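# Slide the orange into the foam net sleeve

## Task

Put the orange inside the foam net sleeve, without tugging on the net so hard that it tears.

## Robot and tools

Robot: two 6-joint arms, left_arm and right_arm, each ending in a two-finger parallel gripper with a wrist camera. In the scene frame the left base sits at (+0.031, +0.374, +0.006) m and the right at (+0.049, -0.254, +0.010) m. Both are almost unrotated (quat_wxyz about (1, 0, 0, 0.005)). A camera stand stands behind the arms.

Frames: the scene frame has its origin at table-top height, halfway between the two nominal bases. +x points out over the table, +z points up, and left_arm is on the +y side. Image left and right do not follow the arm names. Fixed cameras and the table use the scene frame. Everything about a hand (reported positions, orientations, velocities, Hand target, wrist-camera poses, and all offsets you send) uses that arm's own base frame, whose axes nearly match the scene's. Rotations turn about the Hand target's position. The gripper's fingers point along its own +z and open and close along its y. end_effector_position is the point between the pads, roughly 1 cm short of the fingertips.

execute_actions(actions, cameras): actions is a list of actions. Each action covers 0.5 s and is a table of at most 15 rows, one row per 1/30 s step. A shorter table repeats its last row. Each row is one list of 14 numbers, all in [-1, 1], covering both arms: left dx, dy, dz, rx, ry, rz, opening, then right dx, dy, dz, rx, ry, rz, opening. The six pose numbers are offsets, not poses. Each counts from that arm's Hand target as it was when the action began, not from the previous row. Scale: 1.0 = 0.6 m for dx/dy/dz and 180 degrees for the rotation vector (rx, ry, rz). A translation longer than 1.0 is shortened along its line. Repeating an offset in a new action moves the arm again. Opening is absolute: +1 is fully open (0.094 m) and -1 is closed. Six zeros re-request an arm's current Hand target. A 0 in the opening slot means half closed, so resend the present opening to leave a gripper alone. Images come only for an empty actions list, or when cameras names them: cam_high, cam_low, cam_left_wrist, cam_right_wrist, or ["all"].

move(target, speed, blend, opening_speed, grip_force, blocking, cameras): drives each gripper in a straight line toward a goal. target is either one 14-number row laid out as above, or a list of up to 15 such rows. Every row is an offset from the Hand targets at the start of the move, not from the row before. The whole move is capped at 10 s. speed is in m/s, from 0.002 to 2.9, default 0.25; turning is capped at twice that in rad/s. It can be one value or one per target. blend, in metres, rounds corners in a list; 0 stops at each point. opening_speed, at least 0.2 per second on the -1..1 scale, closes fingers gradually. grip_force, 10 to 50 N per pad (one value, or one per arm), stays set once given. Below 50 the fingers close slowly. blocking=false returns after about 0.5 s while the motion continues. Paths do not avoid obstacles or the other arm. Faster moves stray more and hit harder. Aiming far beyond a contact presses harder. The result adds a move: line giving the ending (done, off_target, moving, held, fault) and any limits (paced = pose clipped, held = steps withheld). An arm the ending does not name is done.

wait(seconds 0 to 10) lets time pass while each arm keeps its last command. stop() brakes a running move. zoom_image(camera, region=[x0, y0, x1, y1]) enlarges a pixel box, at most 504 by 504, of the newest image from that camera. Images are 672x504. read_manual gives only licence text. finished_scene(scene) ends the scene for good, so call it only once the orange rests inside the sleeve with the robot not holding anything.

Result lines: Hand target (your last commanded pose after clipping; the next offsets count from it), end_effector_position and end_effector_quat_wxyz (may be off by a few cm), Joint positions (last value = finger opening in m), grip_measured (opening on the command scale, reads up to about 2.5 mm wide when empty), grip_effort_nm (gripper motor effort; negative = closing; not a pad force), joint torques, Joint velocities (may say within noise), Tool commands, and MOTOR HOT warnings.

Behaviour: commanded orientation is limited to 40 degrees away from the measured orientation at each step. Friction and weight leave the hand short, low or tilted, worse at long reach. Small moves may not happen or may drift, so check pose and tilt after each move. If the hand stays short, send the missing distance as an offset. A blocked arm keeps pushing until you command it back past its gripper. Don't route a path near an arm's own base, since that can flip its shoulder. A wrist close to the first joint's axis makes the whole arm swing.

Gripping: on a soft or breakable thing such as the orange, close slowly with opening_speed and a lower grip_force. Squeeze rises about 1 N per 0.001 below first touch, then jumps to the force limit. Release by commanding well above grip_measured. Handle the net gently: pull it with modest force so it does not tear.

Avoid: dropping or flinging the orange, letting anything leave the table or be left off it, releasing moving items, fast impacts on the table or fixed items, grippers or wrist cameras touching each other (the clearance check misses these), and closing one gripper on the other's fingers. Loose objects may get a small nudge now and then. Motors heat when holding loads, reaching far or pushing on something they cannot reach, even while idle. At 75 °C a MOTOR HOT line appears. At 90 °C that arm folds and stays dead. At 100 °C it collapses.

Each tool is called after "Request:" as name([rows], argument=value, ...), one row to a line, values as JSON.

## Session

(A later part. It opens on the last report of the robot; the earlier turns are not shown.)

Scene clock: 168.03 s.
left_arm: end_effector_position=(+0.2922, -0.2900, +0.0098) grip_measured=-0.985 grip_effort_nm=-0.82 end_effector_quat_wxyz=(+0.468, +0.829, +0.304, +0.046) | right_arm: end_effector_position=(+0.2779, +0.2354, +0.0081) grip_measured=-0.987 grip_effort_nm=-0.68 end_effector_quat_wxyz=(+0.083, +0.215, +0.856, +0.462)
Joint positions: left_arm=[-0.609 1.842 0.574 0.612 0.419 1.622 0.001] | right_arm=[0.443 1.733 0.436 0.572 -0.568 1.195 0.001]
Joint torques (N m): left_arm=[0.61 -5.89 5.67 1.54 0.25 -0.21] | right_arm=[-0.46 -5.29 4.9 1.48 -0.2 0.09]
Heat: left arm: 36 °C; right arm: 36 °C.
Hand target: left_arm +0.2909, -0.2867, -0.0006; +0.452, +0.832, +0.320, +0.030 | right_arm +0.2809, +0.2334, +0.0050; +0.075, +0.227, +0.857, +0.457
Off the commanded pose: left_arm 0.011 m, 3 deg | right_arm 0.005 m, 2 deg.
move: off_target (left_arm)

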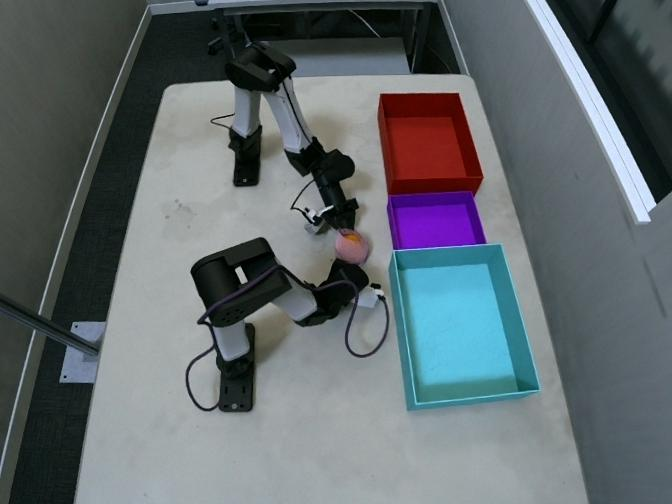

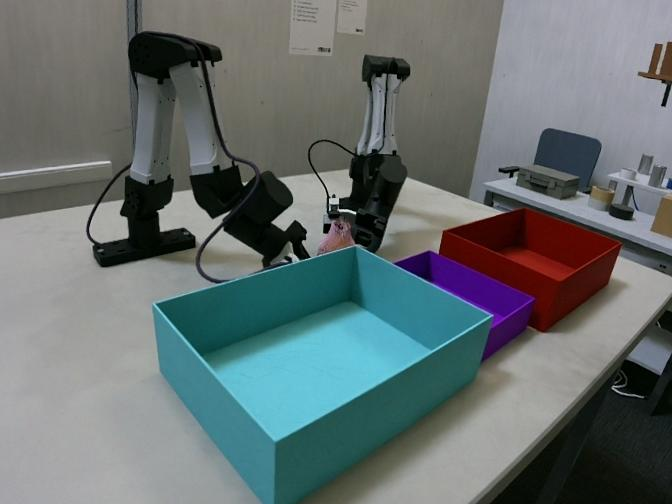

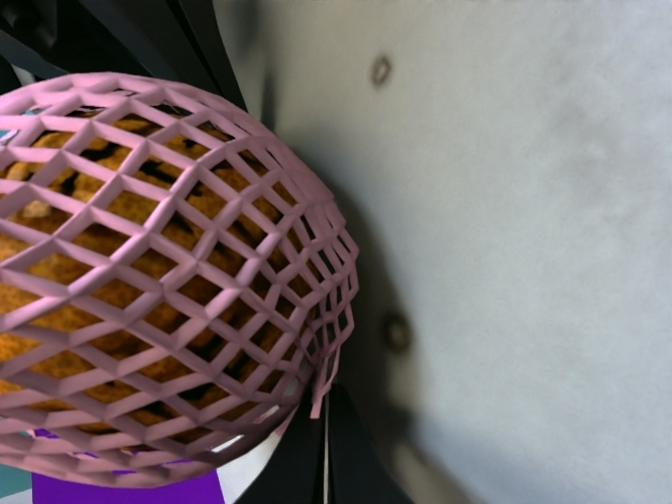

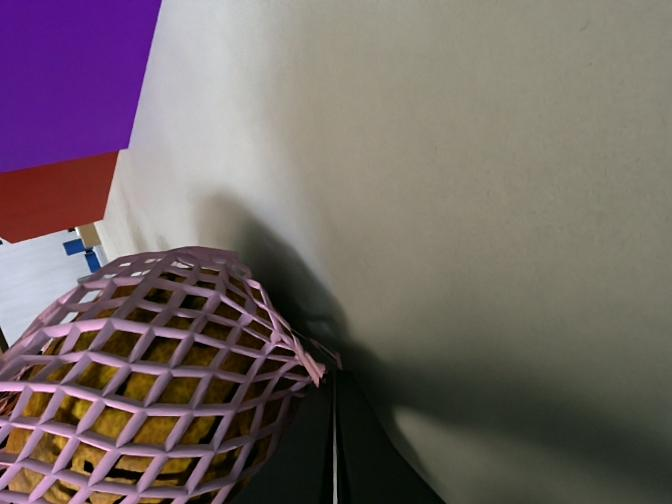

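Request:
move([
  [0, -0.0067, 0.0243, 0, 0, 0, -1, -0.0033, 0.0067, 0.015, 0, 0, 0, -1],
  [0, -0.0067, 0.0243, 0, 0, 0, -0.76, -0.0033, 0.0067, 0.015, 0, 0, 0, -0.76],
], speed=0.04, opening_speed=0.25, cameras=["all"])

Request:
zoom_image(camera="cam_high", region=[290, 190, 410, 310])

Request:
zoom_image(camera="cam_low", region=[290, 170, 400, 280])

Scene clock: 187.77 s.
left_arm: end_effector_position=(+0.2902, -0.2886, +0.0100) grip_measured=-0.762 grip_effort_nm=0.12 end_effector_quat_wxyz=(+0.453, +0.833, +0.315, +0.034) | right_arm: end_effector_position=(+0.2755, +0.2353, +0.0093) grip_measured=-0.763 grip_effort_nm=0.13 end_effector_quat_wxyz=(+0.072, +0.224, +0.857, +0.458)
Joint positions: left_arm=[-0.609 1.818 0.596 0.523 0.419 1.613 0.011] | right_arm=[0.446 1.714 0.443 0.53 -0.568 1.212 0.011]
Joint torques (N m): left_arm=[-0.57 -8.54 5.91 1.62 0.15 -0.22] | right_arm=[0.9 -7.73 5.07 1.44 -0.07 0.06]
Heat: left arm: 36 °C; right arm: 37 °C.
Hand target: left_arm +0.2910, -0.2907, +0.0141; +0.452, +0.832, +0.320, +0.030 | right_arm +0.2790, +0.2375, +0.0140; +0.075, +0.227, +0.857, +0.457
Off the commanded pose: left_arm 0.004 m, 1 deg | right_arm 0.006 m, 0 deg.
move: done

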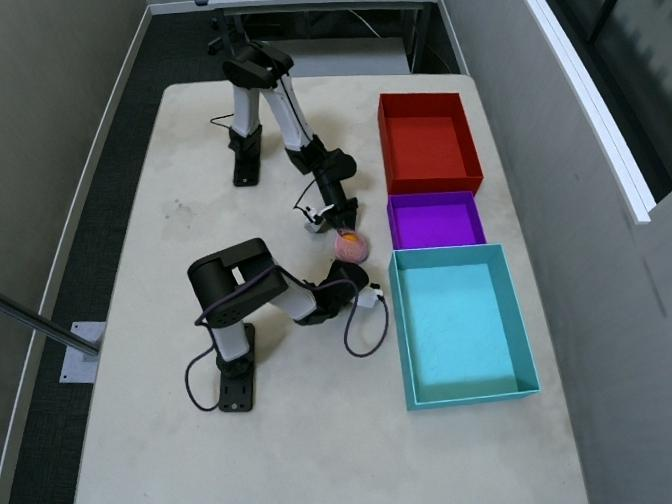

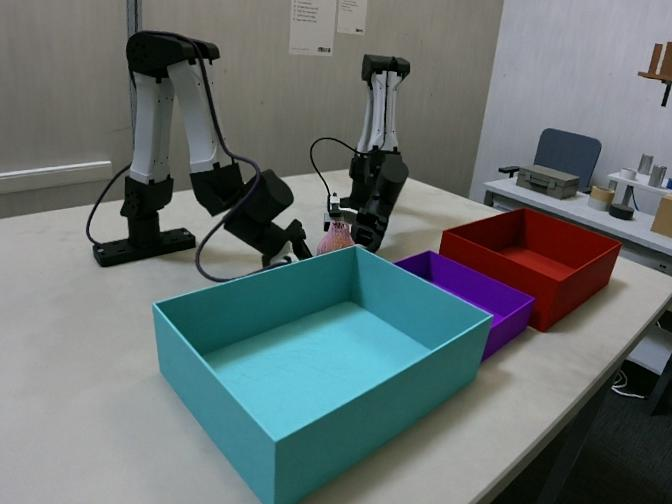

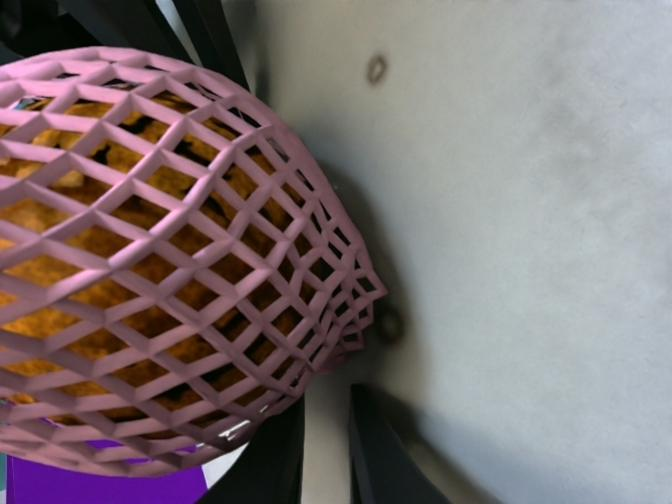

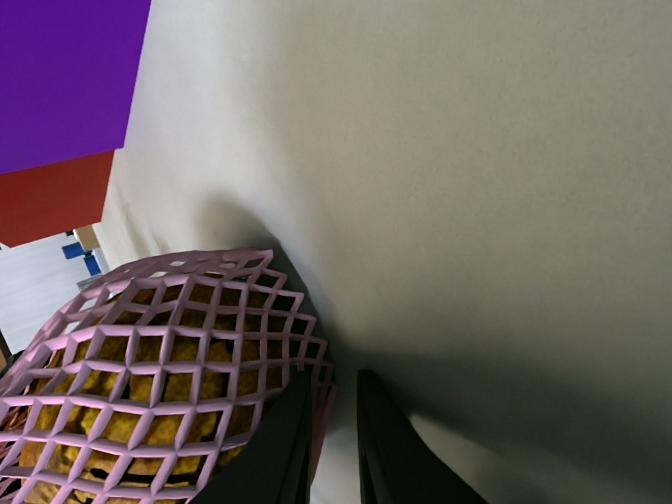

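Scaled by 4.200 from the camera's 672x504 image, which has a finer 960x720 frame.

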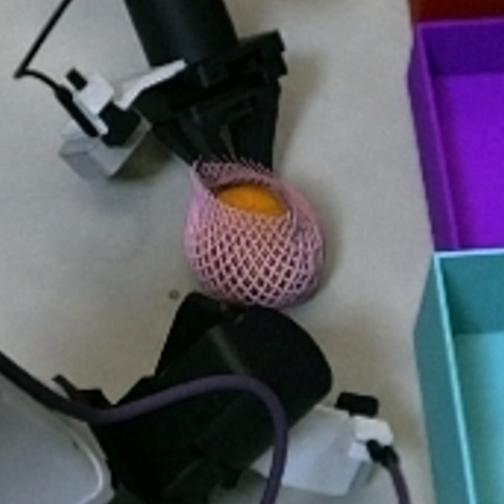

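Scaled by 4.582 from the camera's 672x504 image, which has a finer 960x720 frame.

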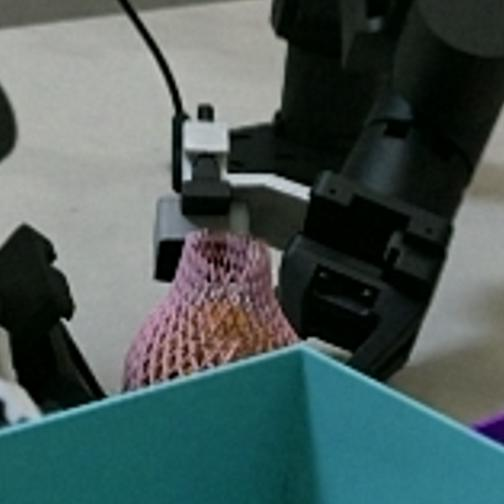

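Request:
move(target=[-0.03, 0.0623, 0.0467, 0, 0, 0, -0.76, -0.0273, -0.0627, 0.0475, 0, 0, 0, -0.76], speed=0.06, cameras=["all"])

Request:
zoom_image(camera="cam_high", region=[290, 190, 410, 310])

Request:
zoom_image(camera="cam_low", region=[290, 170, 400, 280])

Scene clock: 209.63 s.
left_arm: end_effector_position=(+0.2774, -0.2559, +0.0419) grip_measured=-0.762 grip_effort_nm=0.10 end_effector_quat_wxyz=(+0.453, +0.830, +0.325, +0.034) | right_arm: end_effector_position=(+0.2654, +0.2010, +0.0399) grip_measured=-0.762 grip_effort_nm=0.11 end_effector_quat_wxyz=(+0.076, +0.232, +0.857, +0.454)
Joint positions: left_arm=[-0.537 1.588 0.525 0.346 0.464 1.644 0.011] | right_arm=[0.335 1.468 0.415 0.259 -0.631 1.129 0.011]
Joint torques (N m): left_arm=[0.43 -7.42 4.68 1.74 0.34 0.06] | right_arm=[-0.21 -6.72 4.15 1.48 -0.35 -0.18]
Heat: left arm: 36 °C; right arm: 37 °C.
Hand target: left_arm +0.2729, -0.2533, +0.0421; +0.452, +0.832, +0.320, +0.030 | right_arm +0.2626, +0.1999, +0.0426; +0.075, +0.227, +0.857, +0.457
Off the commanded pose: left_arm 0.005 m, 1 deg | right_arm 0.004 m, 1 deg.
move: done

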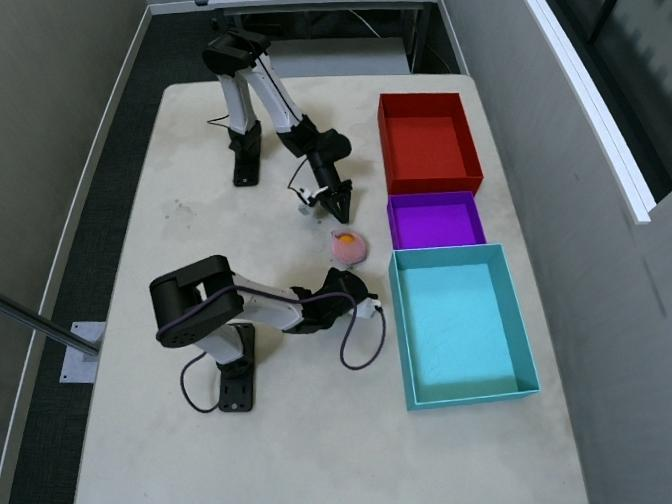

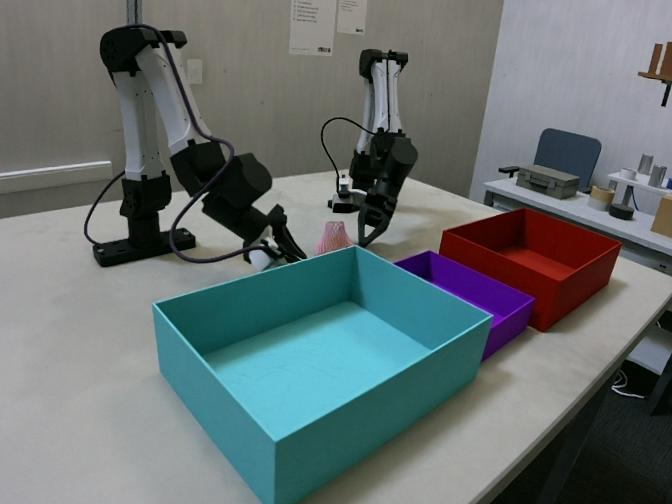

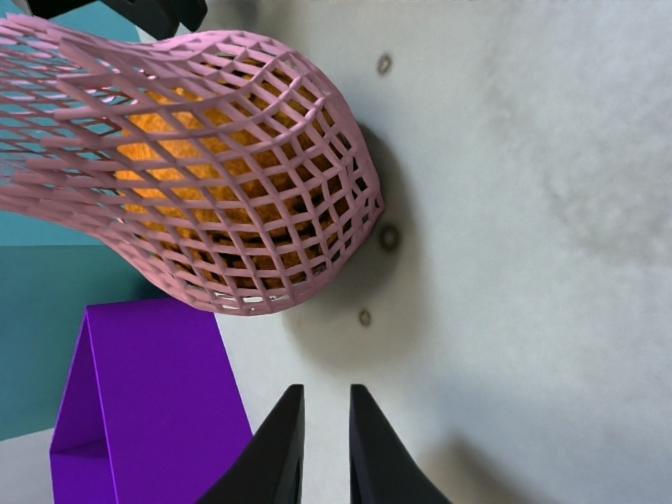

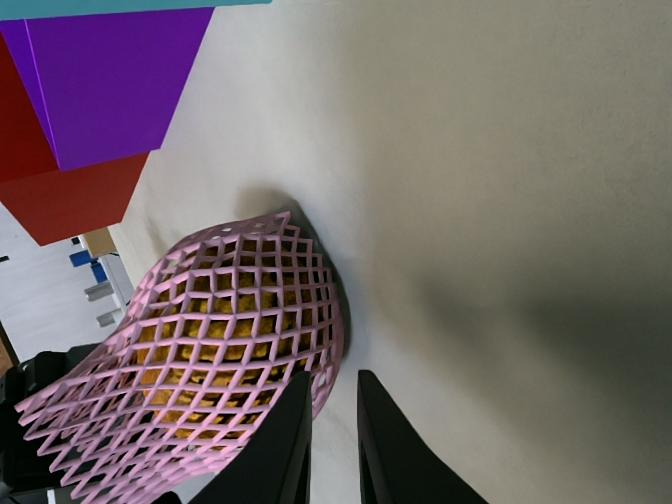

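Scaled by 4.200 from the camera's 672x504 image, which has a finer 960x720 frame.

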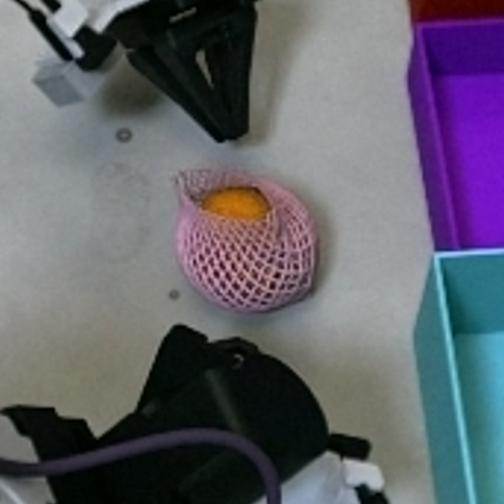

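Scaled by 4.582 from the camera's 672x504 image, which has a finer 960x720 frame.

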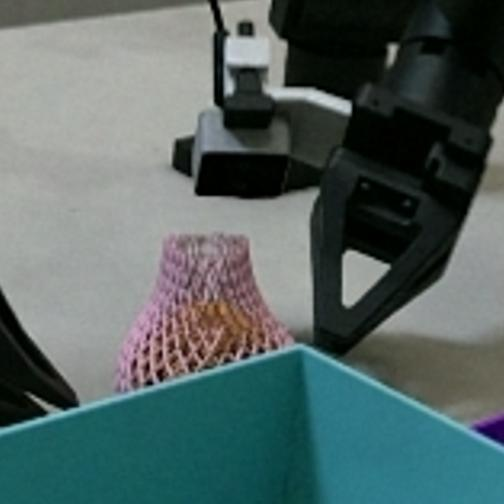

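Request:
move(target=[-0.03, 0.1, 0.12, 0, 0, 0, -0.76, -0.03, -0.1, 0.12, 0, 0, 0, -0.76], speed=0.12, cameras=["cam_high", "cam_low"])

Request:
zoom_image(camera="cam_low", region=[290, 170, 400, 280])

Scene clock: 218.27 s.
left_arm: end_effector_position=(+0.2514, -0.1923, +0.1046) grip_measured=-0.762 grip_effort_nm=0.10 end_effector_quat_wxyz=(+0.445, +0.833, +0.329, +0.026) | right_arm: end_effector_position=(+0.2399, +0.1395, +0.1043) grip_measured=-0.762 grip_effort_nm=0.11 end_effector_quat_wxyz=(+0.068, +0.236, +0.858, +0.451)
Joint positions: left_arm=[-0.331 1.182 0.561 -0.208 0.614 1.813 0.011] | right_arm=[0.057 1.12 0.547 -0.432 -0.806 0.84 0.011]
Joint torques (N m): left_arm=[0.51 -3.9 8.72 1.52 0.42 0.03] | right_arm=[-0.2 -2.96 7.76 1.17 -0.46 -0.17]
Heat: left arm: 37 °C; right arm: 37 °C.
Hand target: left_arm +0.2549, -0.1934, +0.1141; +0.452, +0.832, +0.320, +0.030 | right_arm +0.2446, +0.1398, +0.1145; +0.075, +0.227, +0.857, +0.457
Off the commanded pose: left_arm 0.010 m, 1 deg | right_arm 0.011 m, 2 deg.
move: off_target (right_arm)
Images, in order (width x height): cam_high 672x504, cam_low 672x504.

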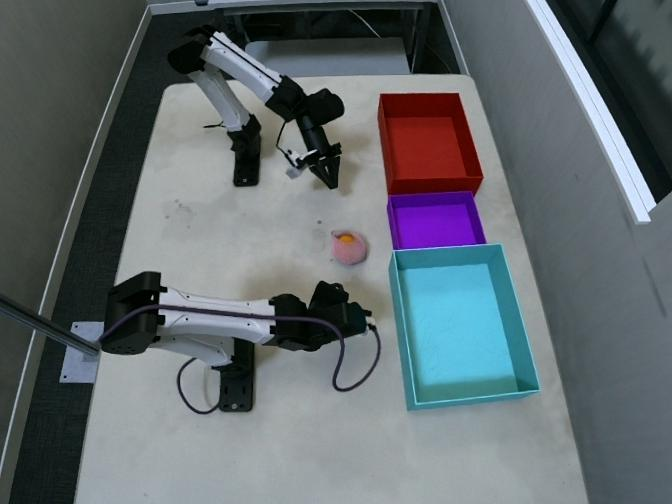

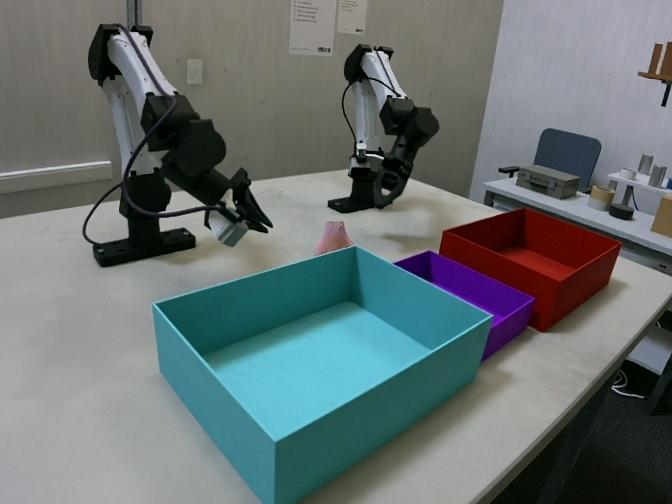

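Scaled by 4.582 from the camera's 672x504 image, which has a finer 960x720 frame.

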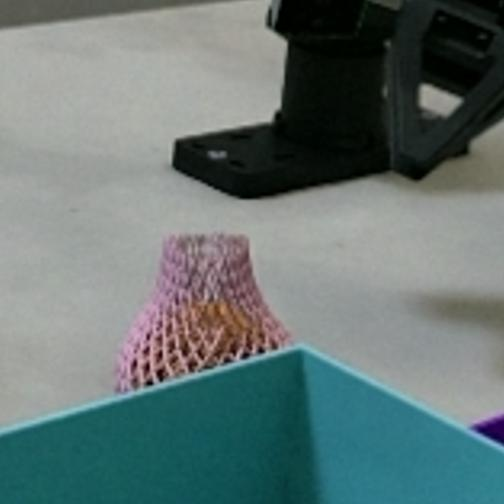

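Request:
finished_scene(scene=2)

The scene is finished: the task was done.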